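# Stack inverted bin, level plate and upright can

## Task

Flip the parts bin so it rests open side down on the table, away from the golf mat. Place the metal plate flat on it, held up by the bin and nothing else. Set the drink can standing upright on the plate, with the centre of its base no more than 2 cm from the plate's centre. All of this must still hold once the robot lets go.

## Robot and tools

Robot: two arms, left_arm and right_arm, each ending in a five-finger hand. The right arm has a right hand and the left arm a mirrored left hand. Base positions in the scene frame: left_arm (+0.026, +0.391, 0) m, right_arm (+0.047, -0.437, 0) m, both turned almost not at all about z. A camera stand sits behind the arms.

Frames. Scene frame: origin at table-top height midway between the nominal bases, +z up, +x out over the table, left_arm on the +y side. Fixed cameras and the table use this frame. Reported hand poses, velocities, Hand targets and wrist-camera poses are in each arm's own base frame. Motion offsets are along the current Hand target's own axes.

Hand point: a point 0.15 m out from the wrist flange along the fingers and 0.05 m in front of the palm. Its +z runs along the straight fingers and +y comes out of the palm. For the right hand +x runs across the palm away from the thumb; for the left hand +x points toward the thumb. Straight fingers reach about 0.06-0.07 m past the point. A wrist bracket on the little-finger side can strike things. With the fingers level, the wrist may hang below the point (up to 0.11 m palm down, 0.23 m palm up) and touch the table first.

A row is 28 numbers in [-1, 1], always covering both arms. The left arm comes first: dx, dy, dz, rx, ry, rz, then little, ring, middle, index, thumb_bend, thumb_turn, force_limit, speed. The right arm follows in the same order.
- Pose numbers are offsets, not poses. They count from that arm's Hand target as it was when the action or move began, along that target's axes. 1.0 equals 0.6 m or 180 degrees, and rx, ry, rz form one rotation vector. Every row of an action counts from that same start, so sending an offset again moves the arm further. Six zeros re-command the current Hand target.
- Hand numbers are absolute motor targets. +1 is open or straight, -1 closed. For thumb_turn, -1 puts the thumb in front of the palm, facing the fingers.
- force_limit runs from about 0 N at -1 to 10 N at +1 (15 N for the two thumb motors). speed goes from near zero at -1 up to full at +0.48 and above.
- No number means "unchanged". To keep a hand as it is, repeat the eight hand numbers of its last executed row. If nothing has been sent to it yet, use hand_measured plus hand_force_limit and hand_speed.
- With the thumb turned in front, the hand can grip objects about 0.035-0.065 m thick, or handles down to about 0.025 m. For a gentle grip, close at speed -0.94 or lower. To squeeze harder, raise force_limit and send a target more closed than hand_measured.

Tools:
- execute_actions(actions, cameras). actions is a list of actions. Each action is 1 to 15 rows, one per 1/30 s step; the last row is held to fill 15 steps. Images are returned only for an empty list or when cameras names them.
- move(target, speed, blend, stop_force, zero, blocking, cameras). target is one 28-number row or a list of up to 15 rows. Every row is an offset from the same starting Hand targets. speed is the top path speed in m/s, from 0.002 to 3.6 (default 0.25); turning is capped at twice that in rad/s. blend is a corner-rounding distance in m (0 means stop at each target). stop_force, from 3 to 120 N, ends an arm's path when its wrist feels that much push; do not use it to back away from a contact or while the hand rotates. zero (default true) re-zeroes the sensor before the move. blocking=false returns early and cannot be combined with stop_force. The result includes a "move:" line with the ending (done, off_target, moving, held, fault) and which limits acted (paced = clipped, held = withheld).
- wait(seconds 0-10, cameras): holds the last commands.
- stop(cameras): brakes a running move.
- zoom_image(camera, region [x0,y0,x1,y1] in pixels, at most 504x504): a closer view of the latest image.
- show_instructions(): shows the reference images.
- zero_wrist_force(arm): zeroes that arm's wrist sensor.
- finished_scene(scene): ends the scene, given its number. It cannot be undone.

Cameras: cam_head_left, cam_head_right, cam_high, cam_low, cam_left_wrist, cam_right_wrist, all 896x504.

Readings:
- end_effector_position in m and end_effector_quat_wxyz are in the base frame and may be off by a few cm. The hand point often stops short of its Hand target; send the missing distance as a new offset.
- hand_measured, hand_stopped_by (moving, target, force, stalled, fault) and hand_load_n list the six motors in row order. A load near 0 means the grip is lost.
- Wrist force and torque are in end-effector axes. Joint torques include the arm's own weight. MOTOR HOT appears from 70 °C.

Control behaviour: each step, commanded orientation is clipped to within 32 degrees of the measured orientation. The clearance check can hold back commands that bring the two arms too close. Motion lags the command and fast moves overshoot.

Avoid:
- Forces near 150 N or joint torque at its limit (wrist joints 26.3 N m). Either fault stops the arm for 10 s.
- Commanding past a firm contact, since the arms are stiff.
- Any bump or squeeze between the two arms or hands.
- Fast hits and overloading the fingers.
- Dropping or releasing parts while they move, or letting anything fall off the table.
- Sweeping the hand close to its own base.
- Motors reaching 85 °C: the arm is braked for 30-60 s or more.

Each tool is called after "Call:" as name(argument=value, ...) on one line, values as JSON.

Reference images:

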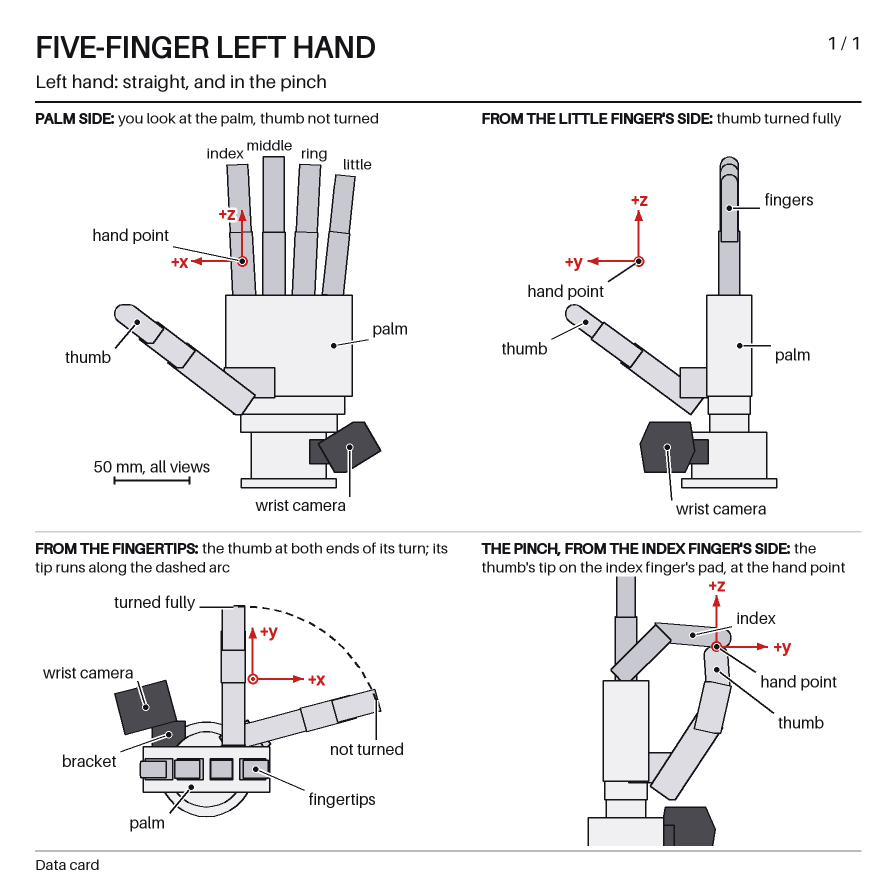

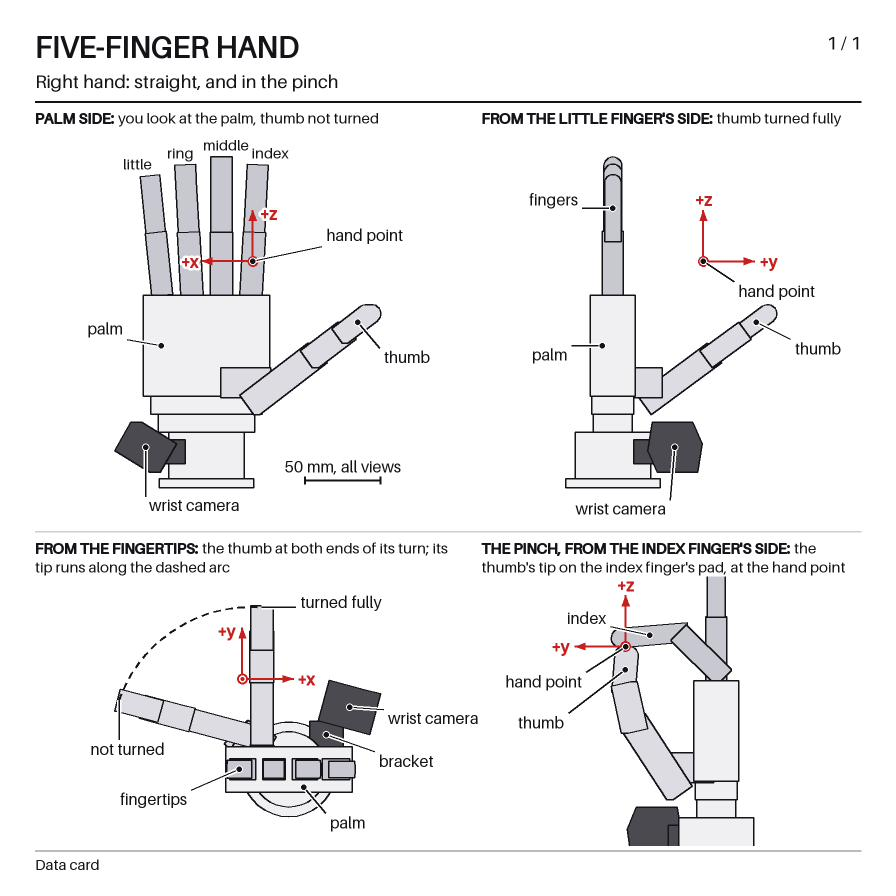

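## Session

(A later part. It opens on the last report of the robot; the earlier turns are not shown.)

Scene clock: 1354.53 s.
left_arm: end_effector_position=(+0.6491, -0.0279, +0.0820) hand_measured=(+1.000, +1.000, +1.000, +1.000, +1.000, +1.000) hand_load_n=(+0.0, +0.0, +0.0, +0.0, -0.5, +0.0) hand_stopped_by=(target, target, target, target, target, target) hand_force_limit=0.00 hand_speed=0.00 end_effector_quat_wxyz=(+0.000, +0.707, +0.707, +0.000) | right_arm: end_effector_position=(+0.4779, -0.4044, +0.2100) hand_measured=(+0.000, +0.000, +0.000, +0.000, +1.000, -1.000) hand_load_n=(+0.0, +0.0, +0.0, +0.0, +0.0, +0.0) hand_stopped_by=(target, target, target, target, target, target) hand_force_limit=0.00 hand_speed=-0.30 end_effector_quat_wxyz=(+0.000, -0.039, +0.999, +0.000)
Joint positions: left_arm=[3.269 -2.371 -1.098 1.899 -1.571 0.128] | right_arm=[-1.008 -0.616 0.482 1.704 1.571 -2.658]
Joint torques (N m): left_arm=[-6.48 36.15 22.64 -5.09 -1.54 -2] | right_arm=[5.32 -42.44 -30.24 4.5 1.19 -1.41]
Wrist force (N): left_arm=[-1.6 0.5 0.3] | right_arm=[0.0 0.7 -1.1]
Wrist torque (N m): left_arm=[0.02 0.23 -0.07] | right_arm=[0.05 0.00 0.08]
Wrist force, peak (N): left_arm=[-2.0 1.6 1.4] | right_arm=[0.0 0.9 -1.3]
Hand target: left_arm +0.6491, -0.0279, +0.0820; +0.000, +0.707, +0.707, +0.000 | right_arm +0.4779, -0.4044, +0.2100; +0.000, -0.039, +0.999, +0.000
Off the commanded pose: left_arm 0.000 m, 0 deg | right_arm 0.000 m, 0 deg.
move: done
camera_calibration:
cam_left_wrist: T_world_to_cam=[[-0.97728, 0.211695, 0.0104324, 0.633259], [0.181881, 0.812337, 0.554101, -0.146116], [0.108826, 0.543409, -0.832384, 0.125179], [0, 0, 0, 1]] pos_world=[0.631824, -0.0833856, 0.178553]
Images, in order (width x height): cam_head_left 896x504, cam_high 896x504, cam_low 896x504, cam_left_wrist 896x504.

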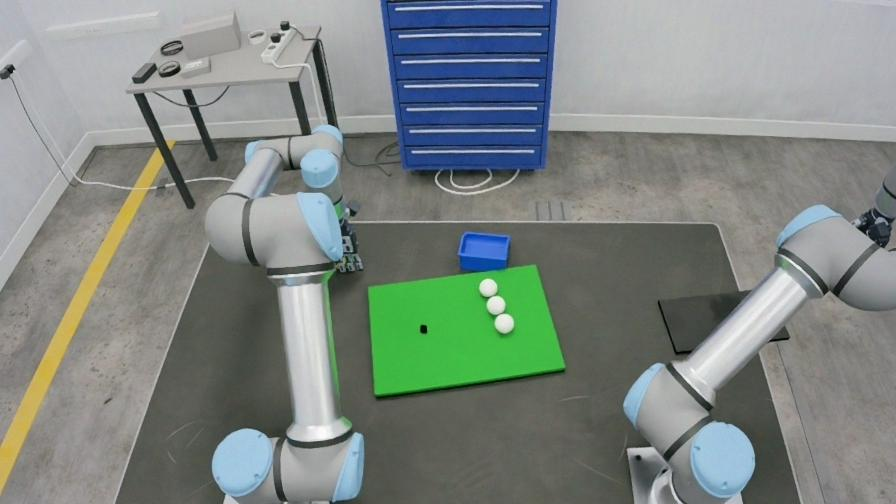

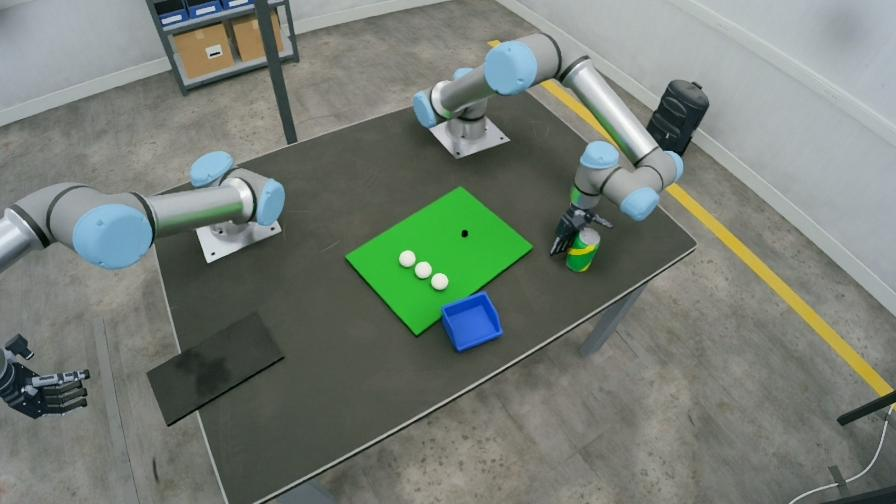

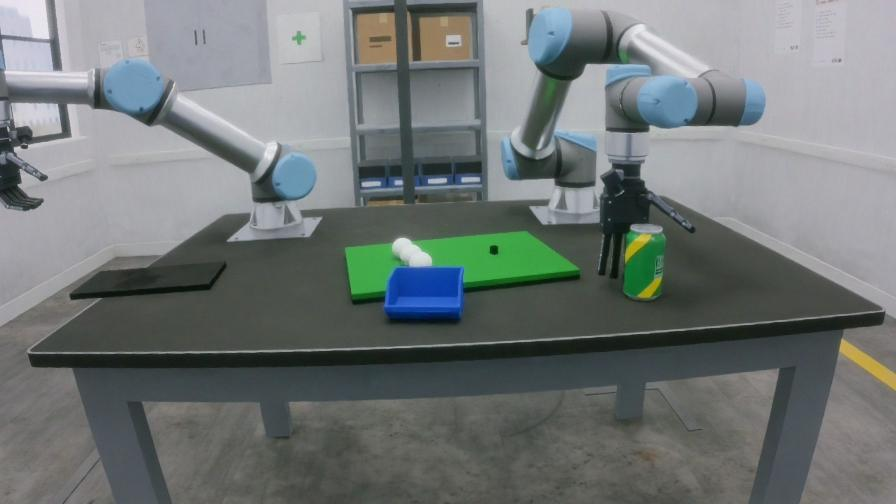

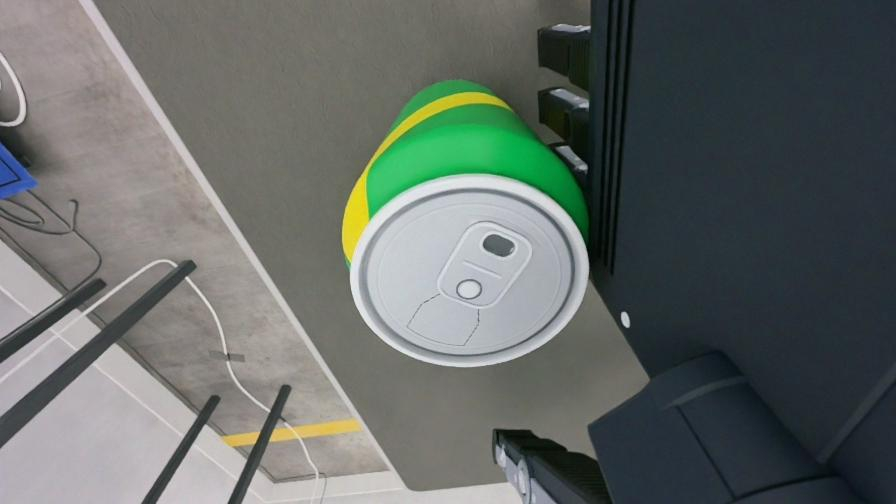

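Call:
move(target=[[0,-0.025,-0.2167,0,0,0,1,1,1,1,1,1,0,0,0,0,0,0,0,0,0,0,0,0,1,-1,0,-0.3],[-0.0235,-0.006,-0.2167,0,0,0.5,1,1,1,1,1,1,0,0,0,0,0,0,0,0,0,0,0,0,1,-1,0,-0.3]], speed=[0.15,0.3], blend=[0.01,0], cameras=["cam_left_wrist","cam_low"])

Scene clock: 1374.07 s.
left_arm: end_effector_position=(+0.6455, -0.0420, +0.2120) hand_measured=(+1.000, +1.000, +1.000, +1.000, +1.000, +1.000) hand_load_n=(+0.0, +0.0, +0.0, +0.0, -0.5, +0.0) hand_stopped_by=(target, target, target, target, target, target) hand_force_limit=0.00 hand_speed=0.00 end_effector_quat_wxyz=(+0.000, +1.000, +0.000, +0.000) | right_arm: end_effector_position=(+0.4779, -0.4044, +0.2100) hand_measured=(+0.000, +0.000, +0.000, +0.000, +1.000, -1.000) hand_load_n=(+0.0, +0.5, +0.0, +0.0, -0.5, +0.0) hand_stopped_by=(target, target, target, target, target, target) hand_force_limit=0.00 hand_speed=-0.30 end_effector_quat_wxyz=(+0.000, -0.039, +0.999, +0.000)
Joint positions: left_arm=[3.39 -2.381 -0.743 1.554 -1.571 1.819] | right_arm=[-1.008 -0.616 0.482 1.704 1.571 -2.658]
Joint torques (N m): left_arm=[8.79 37.73 23.95 -4.96 1.68 1.71] | right_arm=[5.12 -41.67 -30.31 4.65 0.95 -1.48]
Wrist force (N): left_arm=[-1.6 1.8 0.4] | right_arm=[0.2 0.7 -1.0]
Wrist torque (N m): left_arm=[0.13 0.25 -0.19] | right_arm=[0.05 -0.03 0.09]
Wrist force, peak (N): left_arm=[-1.7 1.7 1.7] | right_arm=[0.2 0.9 -1.2]
Hand target: left_arm +0.6455, -0.0420, +0.2120; +0.000, +1.000, +0.000, +0.000 | right_arm +0.4779, -0.4044, +0.2100; +0.000, -0.039, +0.999, +0.000
Off the commanded pose: left_arm 0.000 m, 0 deg | right_arm 0.000 m, 0 deg.
move: done
camera_calibration:
cam_left_wrist: T_world_to_cam=[[0.211591, 0.977303, 0.0104153, -0.103893], [0.812239, -0.181761, 0.554284, -0.654753], [0.543596, -0.108822, -0.832263, -0.0666227], [0, 0, 0, 1]] pos_world=[0.590015, -0.0247241, 0.308553]
Images, in order (width x height): cam_low 896x504, cam_left_wrist 896x504.

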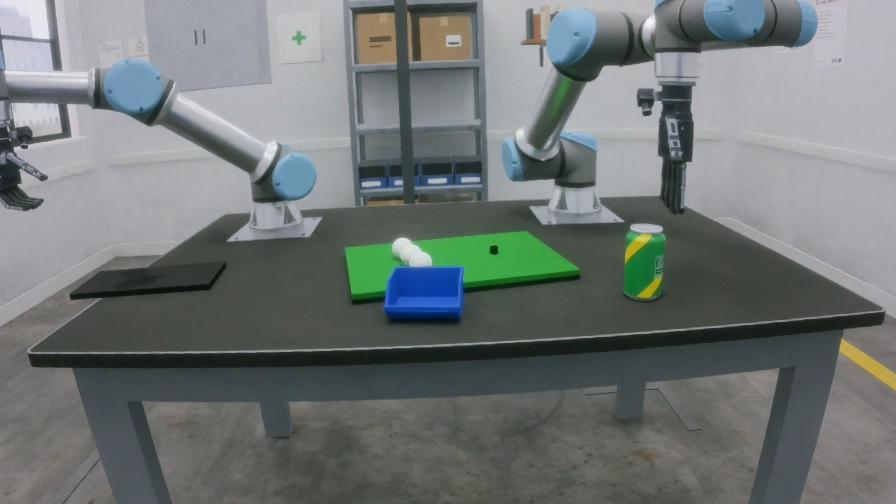

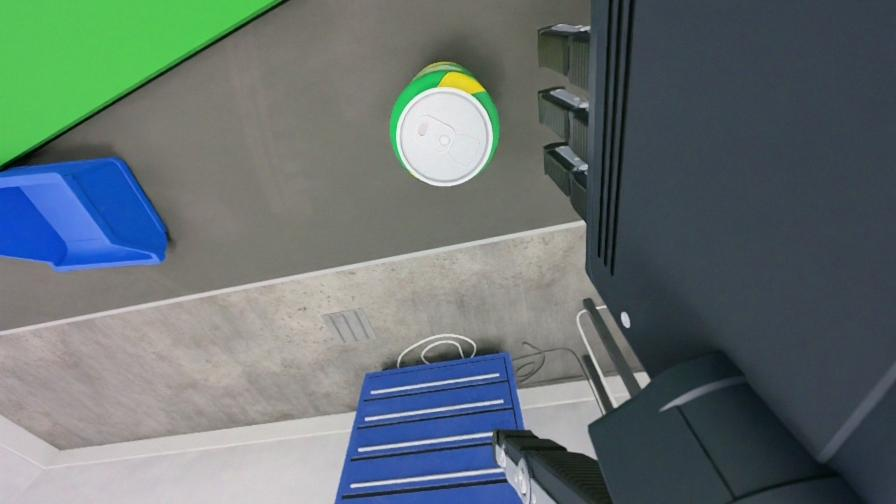

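Call:
move(target=[[0,0,0.22,0,0,0,1,1,1,1,1,1,0,0,0,0,0,0,0,0,0,0,0,0,1,-1,0,-0.3],[0,0.3967,0.22,0,0,0,1,1,1,1,1,1,0,0,0,0,0,0,0,0,0,0,0,0,1,-1,0,-0.3]], speed=[0.12,0.06], cameras=["cam_left_wrist","cam_low","cam_high"])

Scene clock: 1387.50 s.
left_arm: end_effector_position=(+0.6455, -0.2800, +0.0801) hand_measured=(+1.000, +1.000, +1.000, +1.000, +1.000, +1.000) hand_load_n=(+0.0, -0.5, +0.0, +0.0, +0.0, +0.0) hand_stopped_by=(target, target, target, target, target, target) hand_force_limit=0.00 hand_speed=0.00 end_effector_quat_wxyz=(+0.000, +1.000, +0.000, +0.000) | right_arm: end_effector_position=(+0.4779, -0.4044, +0.2100) hand_measured=(+0.000, +0.000, +0.000, +0.000, +1.000, -1.000) hand_load_n=(+0.0, +0.0, +0.0, +0.0, +0.0, +0.0) hand_stopped_by=(target, target, target, target, target, target) hand_force_limit=0.00 hand_speed=-0.30 end_effector_quat_wxyz=(+0.000, -0.039, +0.999, +0.000)
Joint positions: left_arm=[3.004 -2.55 -0.77 1.749 -1.571 1.433] | right_arm=[-1.008 -0.616 0.482 1.704 1.571 -2.658]
Joint torques (N m): left_arm=[-8.03 41.12 23.78 -5.28 -1.37 -1.9] | right_arm=[5.29 -41.54 -29.15 4.35 0.98 -1.44]
Wrist force (N): left_arm=[-1.6 0.9 0.3] | right_arm=[0.0 0.6 -1.1]
Wrist torque (N m): left_arm=[0.06 0.23 -0.08] | right_arm=[0.03 0.01 0.07]
Wrist force, peak (N): left_arm=[-1.9 1.8 1.0] | right_arm=[0.0 0.9 -1.2]
Hand target: left_arm +0.6455, -0.2801, +0.0801; +0.000, +1.000, +0.000, +0.000 | right_arm +0.4779, -0.4044, +0.2100; +0.000, -0.039, +0.999, +0.000
Off the commanded pose: left_arm 0.000 m, 0 deg | right_arm 0.000 m, 0 deg.
move: done
camera_calibration:
cam_left_wrist: T_world_to_cam=[[0.211643, 0.977292, 0.0103333, 0.13006], [0.81223, -0.181758, 0.554299, -0.624899], [0.54359, -0.108921, -0.832254, -0.202322], [0, 0, 0, 1]] pos_world=[0.590015, -0.262724, 0.176653]
Images, in order (width x height): cam_high 896x504, cam_low 896x504, cam_left_wrist 896x504.

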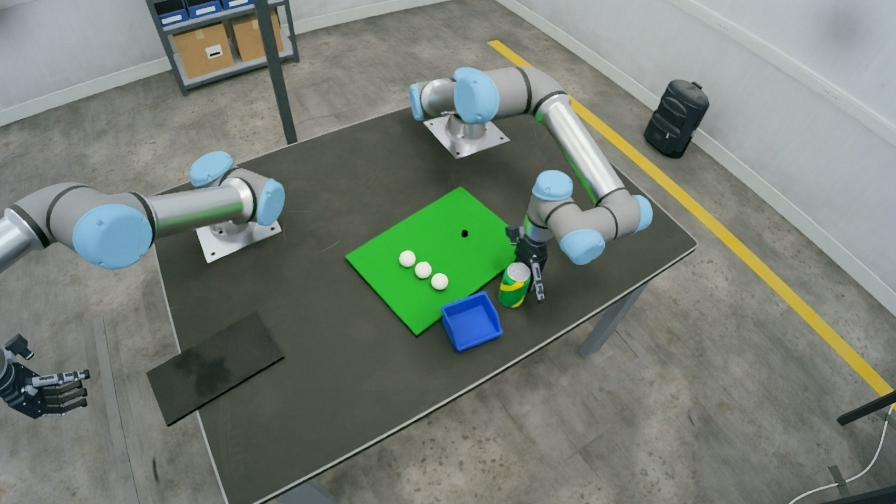

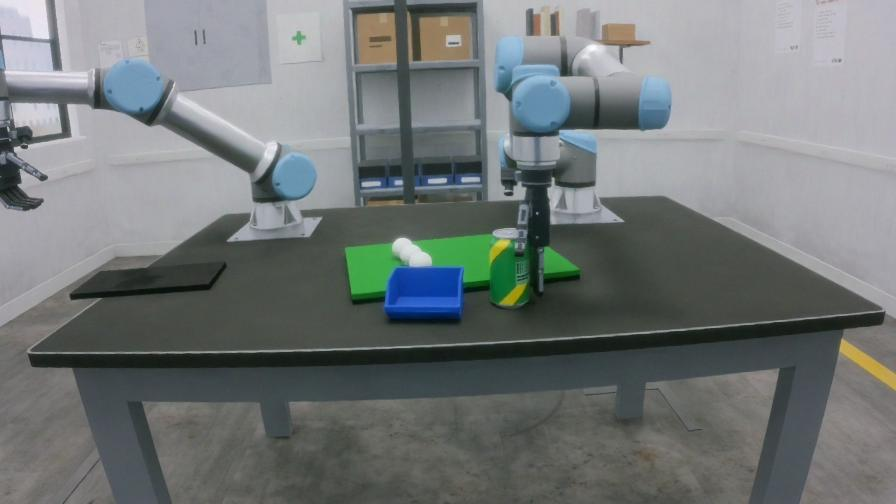

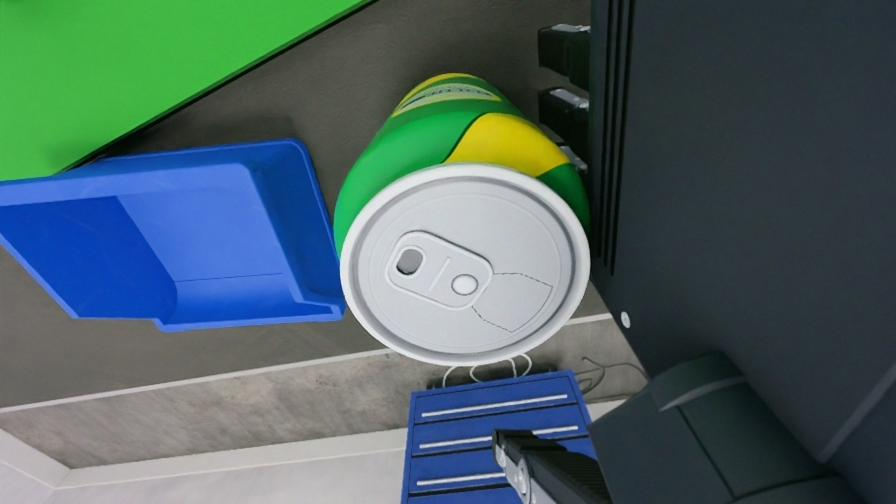

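Call:
move(target=[[0,-0.02,-0.25,0,0,0,1,1,1,1,1,1,0,0,0,0,-0.15,0,0,0,0,0,0,0,1,-1,0,-0.3],[-0.409,-0.633,-0.417,0,0,0,1,1,1,1,1,1,0,0,-0.0893,0.6685,-0.15,0,0,-0.437,0,0,0,0,1,-1,0,-0.3],[-0.409,-0.633,-0.417,0,0,0,1,1,1,1,1,1,0,0,-0.2122,0.9532,-0.15,0,0,-0.874,1,1,1,1,1,-1,0,-0.3]], speed=[0.25,0.4,0.35], blend=[0.02,0.05,0], cameras=["cam_right_wrist","cam_low","cam_high","cam_head_left"])

Scene clock: 1481.33 s.
left_arm: end_effector_position=(+0.4001, +0.0998, +0.3302) hand_measured=(+1.000, +1.000, +1.000, +1.000, +1.000, +1.000) hand_load_n=(+0.0, +0.0, +0.0, +0.0, +0.0, +0.0) hand_stopped_by=(target, target, target, target, target, target) hand_force_limit=0.00 hand_speed=0.00 end_effector_quat_wxyz=(+0.000, +1.000, +0.000, +0.000) | right_arm: end_effector_position=(+0.5582, +0.1751, +0.2990) hand_measured=(+1.000, +1.000, +1.000, +1.000, +1.000, -1.000) hand_load_n=(+0.0, +0.0, +0.0, +0.0, +0.0, +0.0) hand_stopped_by=(target, target, target, target, target, target) hand_force_limit=0.00 hand_speed=-0.30 end_effector_quat_wxyz=(-0.015, +0.988, -0.153, +0.029)
Joint positions: left_arm=[3.888 -1.778 -1.359 1.566 -1.571 2.317] | right_arm=[0.14 -0.523 0.035 1.996 1.559 -4.265]
Joint torques (N m): left_arm=[8.64 28.68 24.1 -5.22 1.45 1.69] | right_arm=[6.04 -40.32 -26.53 1.77 1.32 -1.54]
Wrist force (N): left_arm=[-1.7 1.5 0.8] | right_arm=[0.3 0.9 -0.8]
Wrist torque (N m): left_arm=[0.07 0.25 -0.21] | right_arm=[0.07 -0.03 0.09]
Wrist force, peak (N): left_arm=[-1.7 2.0 1.6] | right_arm=[0.1 0.5 -2.3]
Hand target: left_arm +0.4001, +0.0998, +0.3302; +0.000, +1.000, +0.000, +0.000 | right_arm +0.5598, +0.1757, +0.2999; +0.000, +0.987, -0.158, +0.000
Off the commanded pose: left_arm 0.000 m, 0 deg | right_arm 0.002 m, 4 deg.
elbow stopped short (right arm): the move would have taken joint 3 (elbow) straighter than the controller allows.
move: off_target (right_arm); target 3's new numbers were sent with right_arm's hand 0.002 m and 4 deg from that target
camera_calibration:
cam_right_wrist: T_world_to_cam=[[-0.0770329, -0.997028, 0.000879716, 0.220001], [-0.893663, 0.0694378, 0.443334, 0.358213], [-0.442077, 0.0333651, -0.896356, 0.624718], [0, 0, 0, 1]] pos_world=[0.613243, 0.17363, 0.400969]
Images, in order (width x height): cam_head_left 896x504, cam_high 896x504, cam_low 896x504, cam_right_wrist 896x504.

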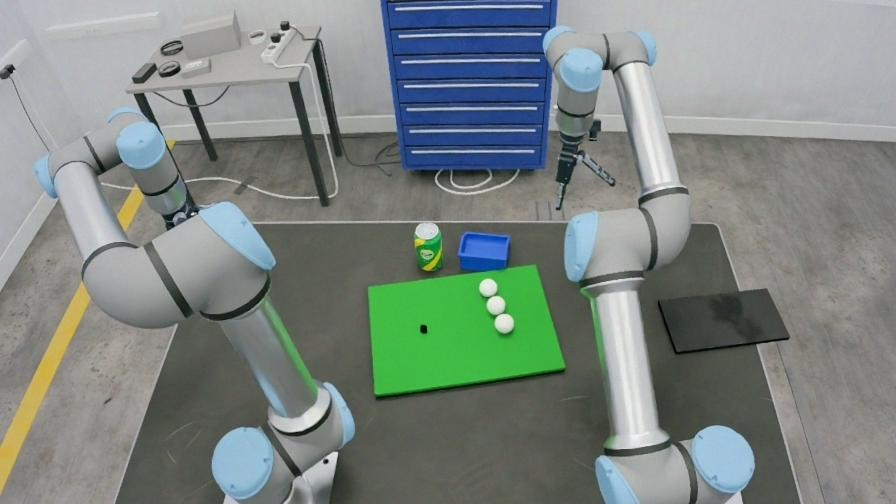

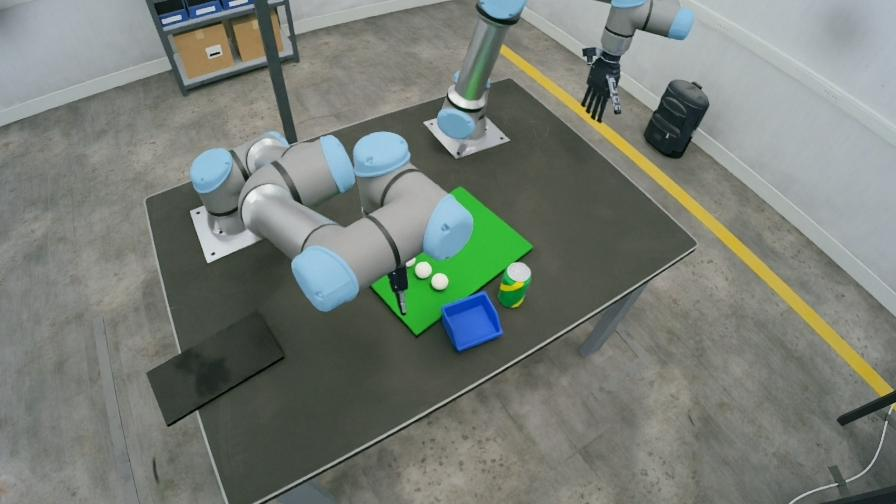

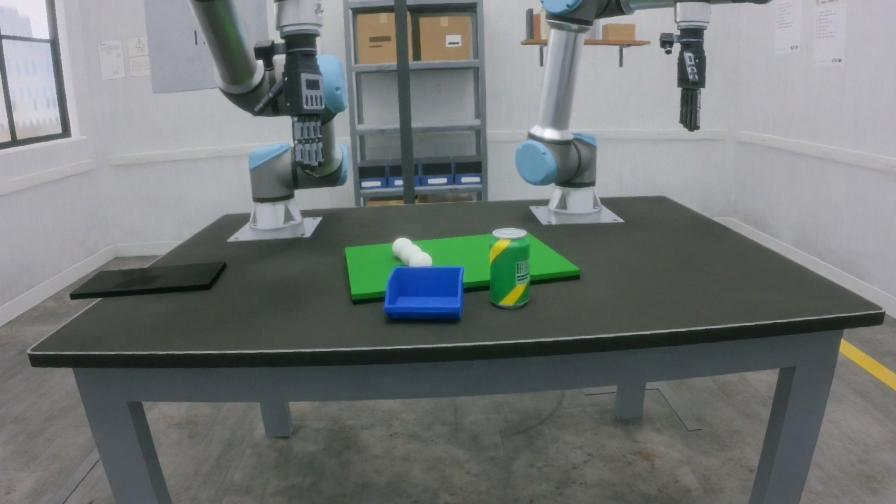

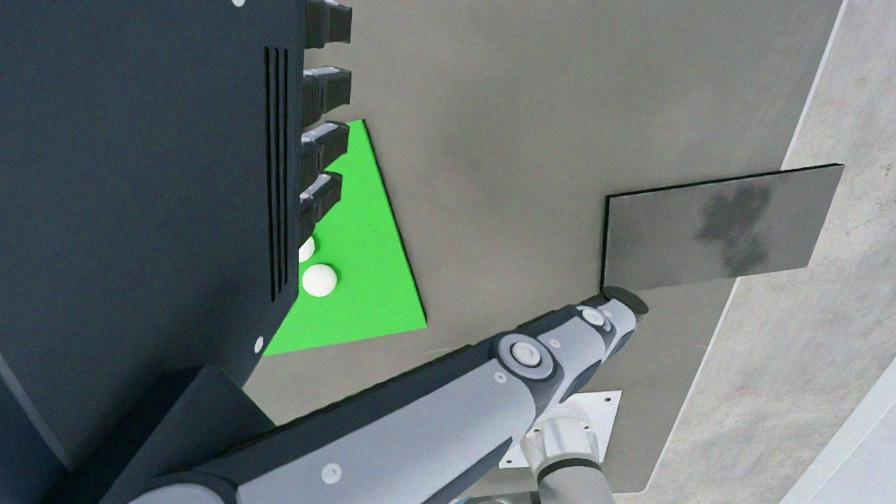

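Call:
move(target=[0,0,0,0,0,0,1,1,1,1,1,1,0,0,-0.0277,-0.2338,0.2332,0.4333,0,0,1,1,1,1,0.3,-1,0,-0.3], speed=0.25, cameras=["cam_right_wrist","cam_low","cam_high","cam_head_left"])

Scene clock: 1516.23 s.
left_arm: end_effector_position=(+0.4001, +0.0998, +0.3302) hand_measured=(+1.000, +1.000, +1.000, +1.000, +1.000, +1.000) hand_load_n=(+0.0, +0.0, +0.0, +0.0, +0.0, +0.0) hand_stopped_by=(target, target, target, target, target, target) hand_force_limit=0.00 hand_speed=0.00 end_effector_quat_wxyz=(+0.000, +1.000, +0.000, +0.000) | right_arm: end_effector_position=(+0.5878, +0.3142, +0.1600) hand_measured=(+1.000, +1.000, +1.000, +1.000, +0.300, -1.000) hand_load_n=(+0.0, -0.5, +0.0, +0.0, +0.0, +0.0) hand_stopped_by=(target, target, target, target, target, target) hand_force_limit=0.00 hand_speed=-0.30 end_effector_quat_wxyz=(-0.621, +0.767, -0.123, +0.099)
Joint positions: left_arm=[3.888 -1.778 -1.359 1.566 -1.571 2.317] | right_arm=[-0.091 -0.949 1.382 0.327 0.307 -3.879]
Joint torques (N m): left_arm=[9.35 28.72 24.28 -5.34 1.47 1.65] | right_arm=[-7.09 -51.64 -6.4 -0.76 0.3 1.4]
Wrist force (N): left_arm=[-1.6 1.6 0.5] | right_arm=[0.9 0.6 0.3]
Wrist torque (N m): left_arm=[0.10 0.24 -0.22] | right_arm=[0.14 -0.21 0.01]
Wrist force, peak (N): left_arm=[-2.2 1.7 0.5] | right_arm=[0.9 1.4 0.4]
Hand target: left_arm +0.4001, +0.0998, +0.3302; +0.000, +1.000, +0.000, +0.000 | right_arm +0.5878, +0.3142, +0.1600; -0.621, +0.767, -0.123, +0.099
Off the commanded pose: left_arm 0.000 m, 0 deg | right_arm 0.000 m, 0 deg.
move: done
camera_calibration:
cam_right_wrist: T_world_to_cam=[[0.145649, -0.288143, -0.946446, 0.159036], [-0.969325, -0.232998, -0.0782346, 0.659608], [-0.197977, 0.928809, -0.313241, -0.00949851], [0, 0, 0, 1]] pos_world=[0.614331, 0.208334, 0.199147]
Images, in order (width x height): cam_head_left 896x504, cam_high 896x504, cam_low 896x504, cam_right_wrist 896x504.

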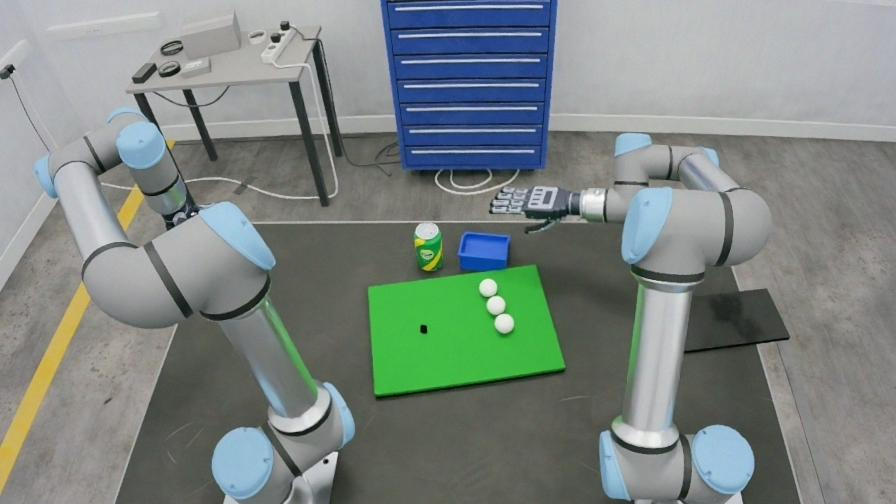

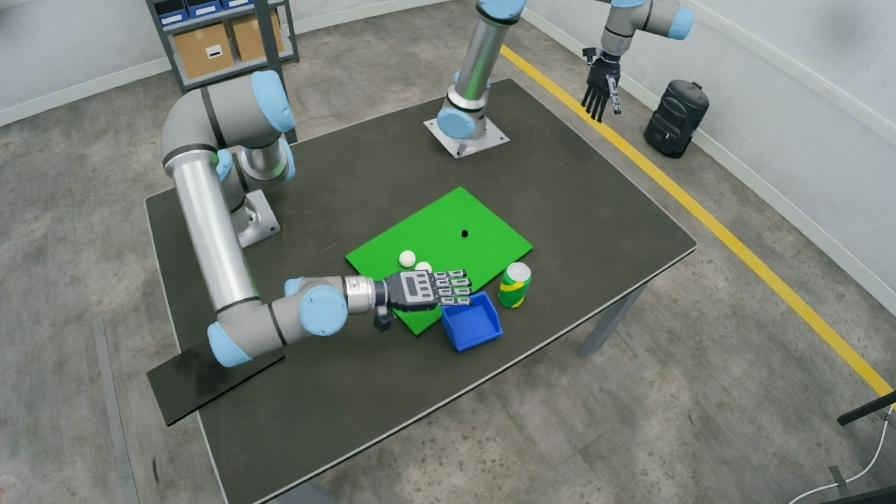

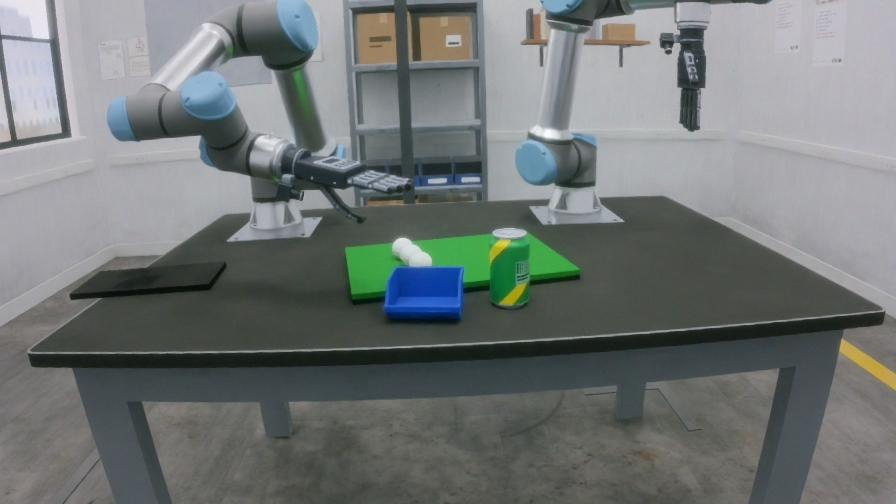

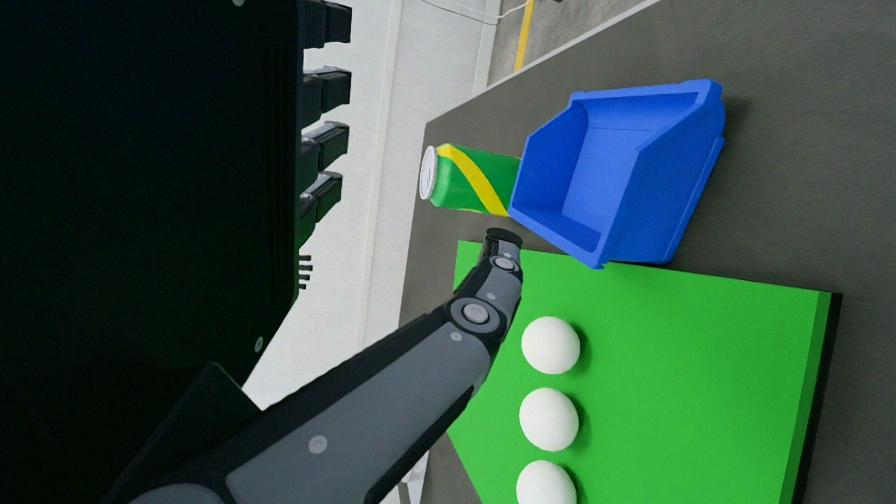

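Call:
zoom_image(camera="cam_right_wrist", region=[400, 60, 760, 300])

Scaled by 1.400.

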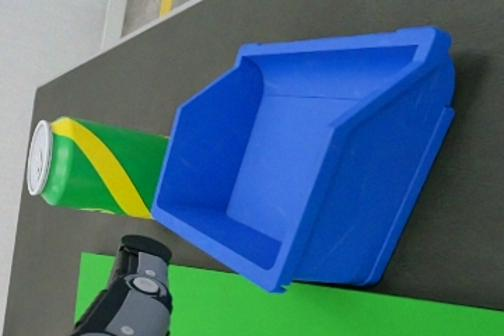

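Call:
move(target=[0,0,0,0,0,0,1,1,1,1,1,1,0,0,0.024,0.0828,0.0907,0,0,0,1,1,1,1,0.3,-1,0,-0.3], speed=0.12, cameras=["cam_right_wrist","cam_low"])

Call:
zoom_image(camera="cam_low", region=[340, 200, 540, 340])

Scene clock: 1557.17 s.
left_arm: end_effector_position=(+0.4001, +0.0998, +0.3302) hand_measured=(+1.000, +1.000, +1.000, +1.000, +1.000, +1.000) hand_load_n=(+0.0, +0.0, +0.0, +0.0, +0.0, +0.0) hand_stopped_by=(target, target, target, target, target, target) hand_force_limit=0.00 hand_speed=0.00 end_effector_quat_wxyz=(+0.000, +1.000, +0.000, +0.000) | right_arm: end_effector_position=(+0.6148, +0.3504, +0.1001) hand_measured=(+1.000, +1.000, +1.000, +1.000, +0.300, -1.000) hand_load_n=(+0.0, +0.0, +0.0, +0.0, +0.0, +0.0) hand_stopped_by=(target, target, target, target, target, target) hand_force_limit=0.00 hand_speed=-0.30 end_effector_quat_wxyz=(-0.621, +0.767, -0.123, +0.099)
Joint positions: left_arm=[3.888 -1.778 -1.359 1.566 -1.571 2.317] | right_arm=[-0.023 -0.841 1.34 0.134 0.359 -3.744]
Joint torques (N m): left_arm=[8.94 27.86 24.34 -5.26 1.47 1.62] | right_arm=[5.41 -32.33 -28.66 -1.11 0.41 1.44]
Wrist force (N): left_arm=[-1.8 1.4 0.7] | right_arm=[1.1 0.7 0.3]
Wrist torque (N m): left_arm=[0.05 0.26 -0.21] | right_arm=[0.17 -0.22 0.01]
Wrist force, peak (N): left_arm=[-1.9 2.1 0.4] | right_arm=[1.1 1.1 1.0]
Hand target: left_arm +0.4001, +0.0998, +0.3302; +0.000, +1.000, +0.000, +0.000 | right_arm +0.6148, +0.3505, +0.1001; -0.621, +0.767, -0.123, +0.099
Off the commanded pose: left_arm 0.000 m, 0 deg | right_arm 0.000 m, 0 deg.
move: done
camera_calibration:
cam_right_wrist: T_world_to_cam=[[0.145695, -0.288041, -0.94647, 0.108791], [-0.96936, -0.232808, -0.078368, 0.689523], [-0.197773, 0.928888, -0.313134, -0.056704], [0, 0, 0, 1]] pos_world=[0.641331, 0.244534, 0.139248]
Images, in order (width x height): cam_low 896x504, cam_right_wrist 896x504.

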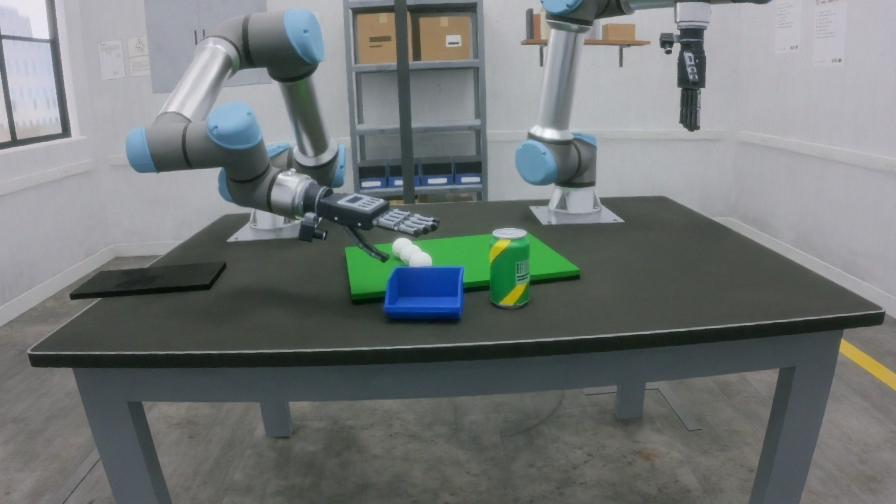

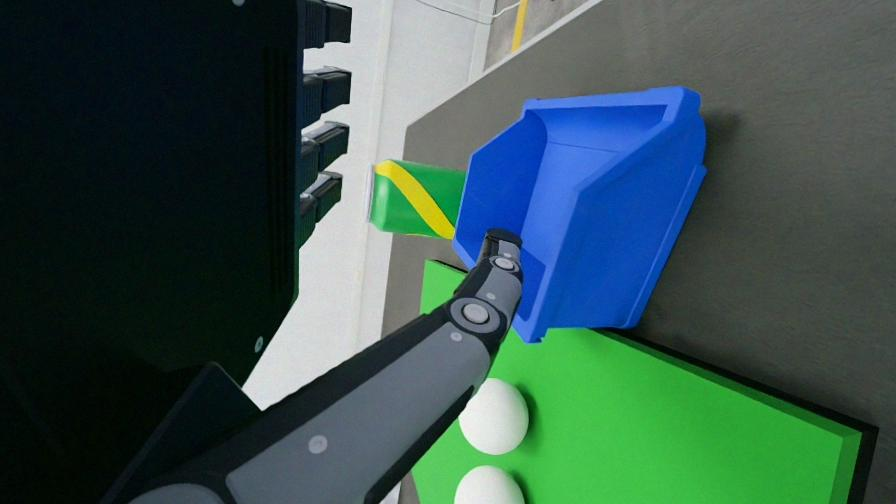

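Scaled by 2.520.

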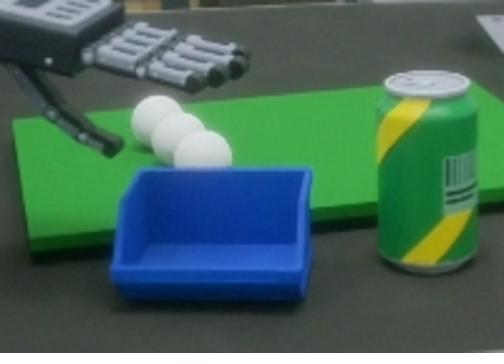

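Call:
move(target=[0,0,0,0,0,0,1,1,1,1,1,1,0,0,-0.0028,0.1047,0.0285,0,0,0,1,1,1,1,0.3,-1,0,-0.3], speed=0.05, stop_force=5, cameras=["cam_right_wrist","cam_low","cam_high"])

Call:
zoom_image(camera="cam_low", region=[340, 200, 540, 340])

Call:
zoom_image(camera="cam_high", region=[360, 240, 540, 370])

Scene clock: 1573.63 s.
left_arm: end_effector_position=(+0.4001, +0.0998, +0.3302) hand_measured=(+1.000, +1.000, +1.000, +1.000, +1.000, +1.000) hand_load_n=(+0.0, -0.5, +0.0, +0.0, -0.5, +0.0) hand_stopped_by=(target, target, target, target, target, target) hand_force_limit=0.00 hand_speed=0.00 end_effector_quat_wxyz=(+0.000, +1.000, +0.000, +0.000) | right_arm: end_effector_position=(+0.6144, +0.3544, +0.0351) hand_measured=(+1.000, +1.000, +1.000, +1.000, +0.300, -1.000) hand_load_n=(+0.0, +0.0, +0.0, +0.0, +0.0, +0.0) hand_stopped_by=(target, target, target, target, target, target) hand_force_limit=0.00 hand_speed=-0.30 end_effector_quat_wxyz=(-0.621, +0.767, -0.123, +0.099)
Joint positions: left_arm=[3.888 -1.778 -1.359 1.566 -1.571 2.317] | right_arm=[-0.016 -0.759 1.38 0.002 0.365 -3.732]
Joint torques (N m): left_arm=[9.27 27.35 23.46 -5.07 1.6 1.48] | right_arm=[6.7 -34.02 -4.8 -0.94 0.35 1.38]
Wrist force (N): left_arm=[-1.7 1.8 0.4] | right_arm=[0.9 0.7 0.3]
Wrist torque (N m): left_arm=[0.12 0.25 -0.22] | right_arm=[0.16 -0.20 0.01]
Wrist force, peak (N): left_arm=[-2.1 2.1 0.8] | right_arm=[1.0 0.8 0.6]
Hand target: left_arm +0.4001, +0.0998, +0.3302; +0.000, +1.000, +0.000, +0.000 | right_arm +0.6144, +0.3544, +0.0351; -0.621, +0.767, -0.123, +0.099
Off the commanded pose: left_arm 0.000 m, 0 deg | right_arm 0.000 m, 0 deg.
move: done
camera_calibration:
cam_right_wrist: T_world_to_cam=[[0.145667, -0.288047, -0.946472, 0.0485437], [-0.969364, -0.2328, -0.0783407, 0.684897], [-0.197773, 0.928888, -0.313134, -0.0809651], [0, 0, 0, 1]] pos_world=[0.640831, 0.248634, 0.0742477]
Images, in order (width x height): cam_high 896x504, cam_low 896x504, cam_right_wrist 896x504.

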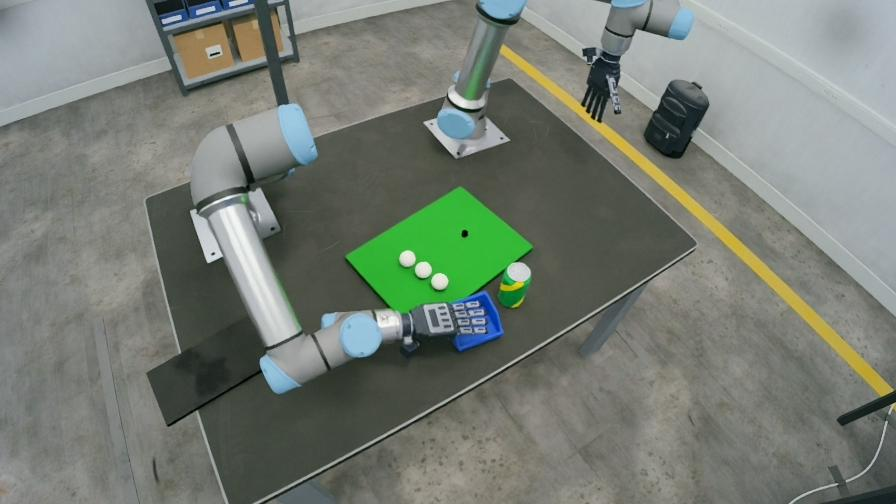

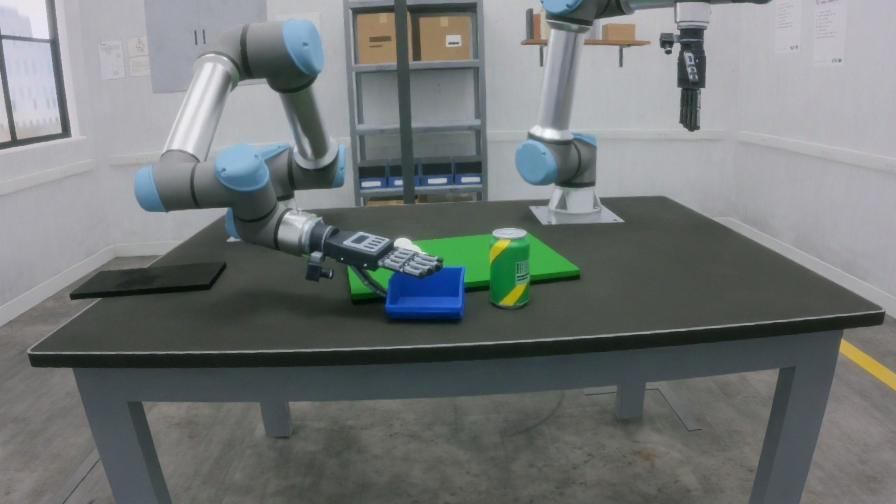

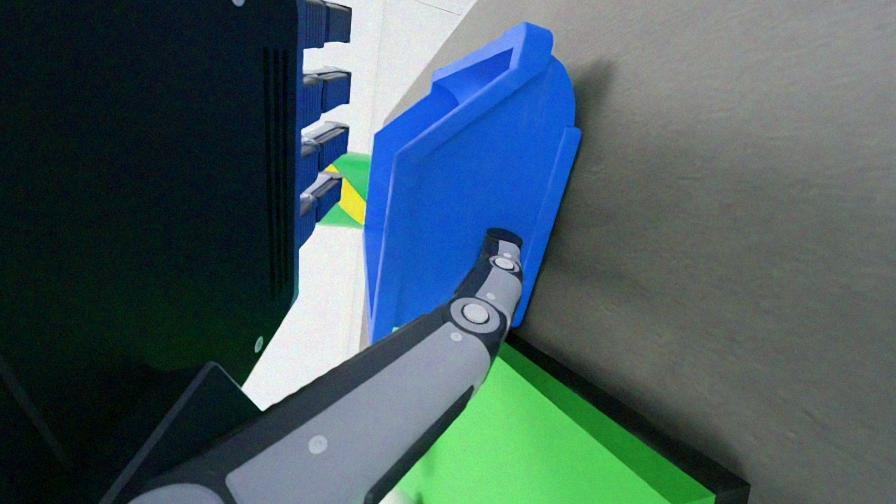

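Scaled by 2.520.

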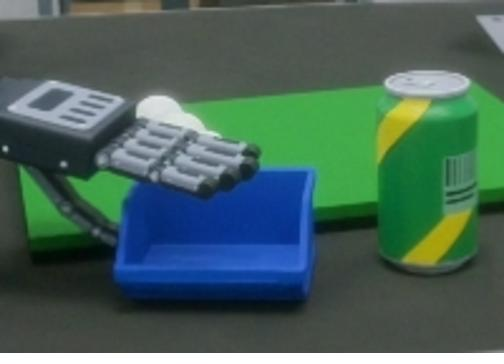

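Scaled by 2.800.

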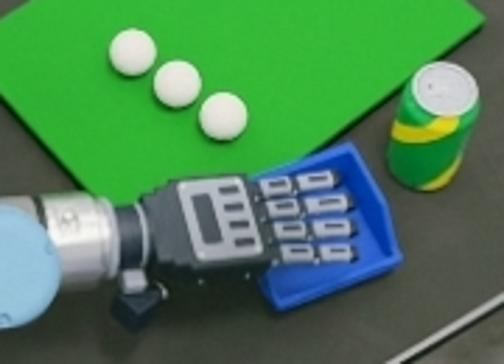

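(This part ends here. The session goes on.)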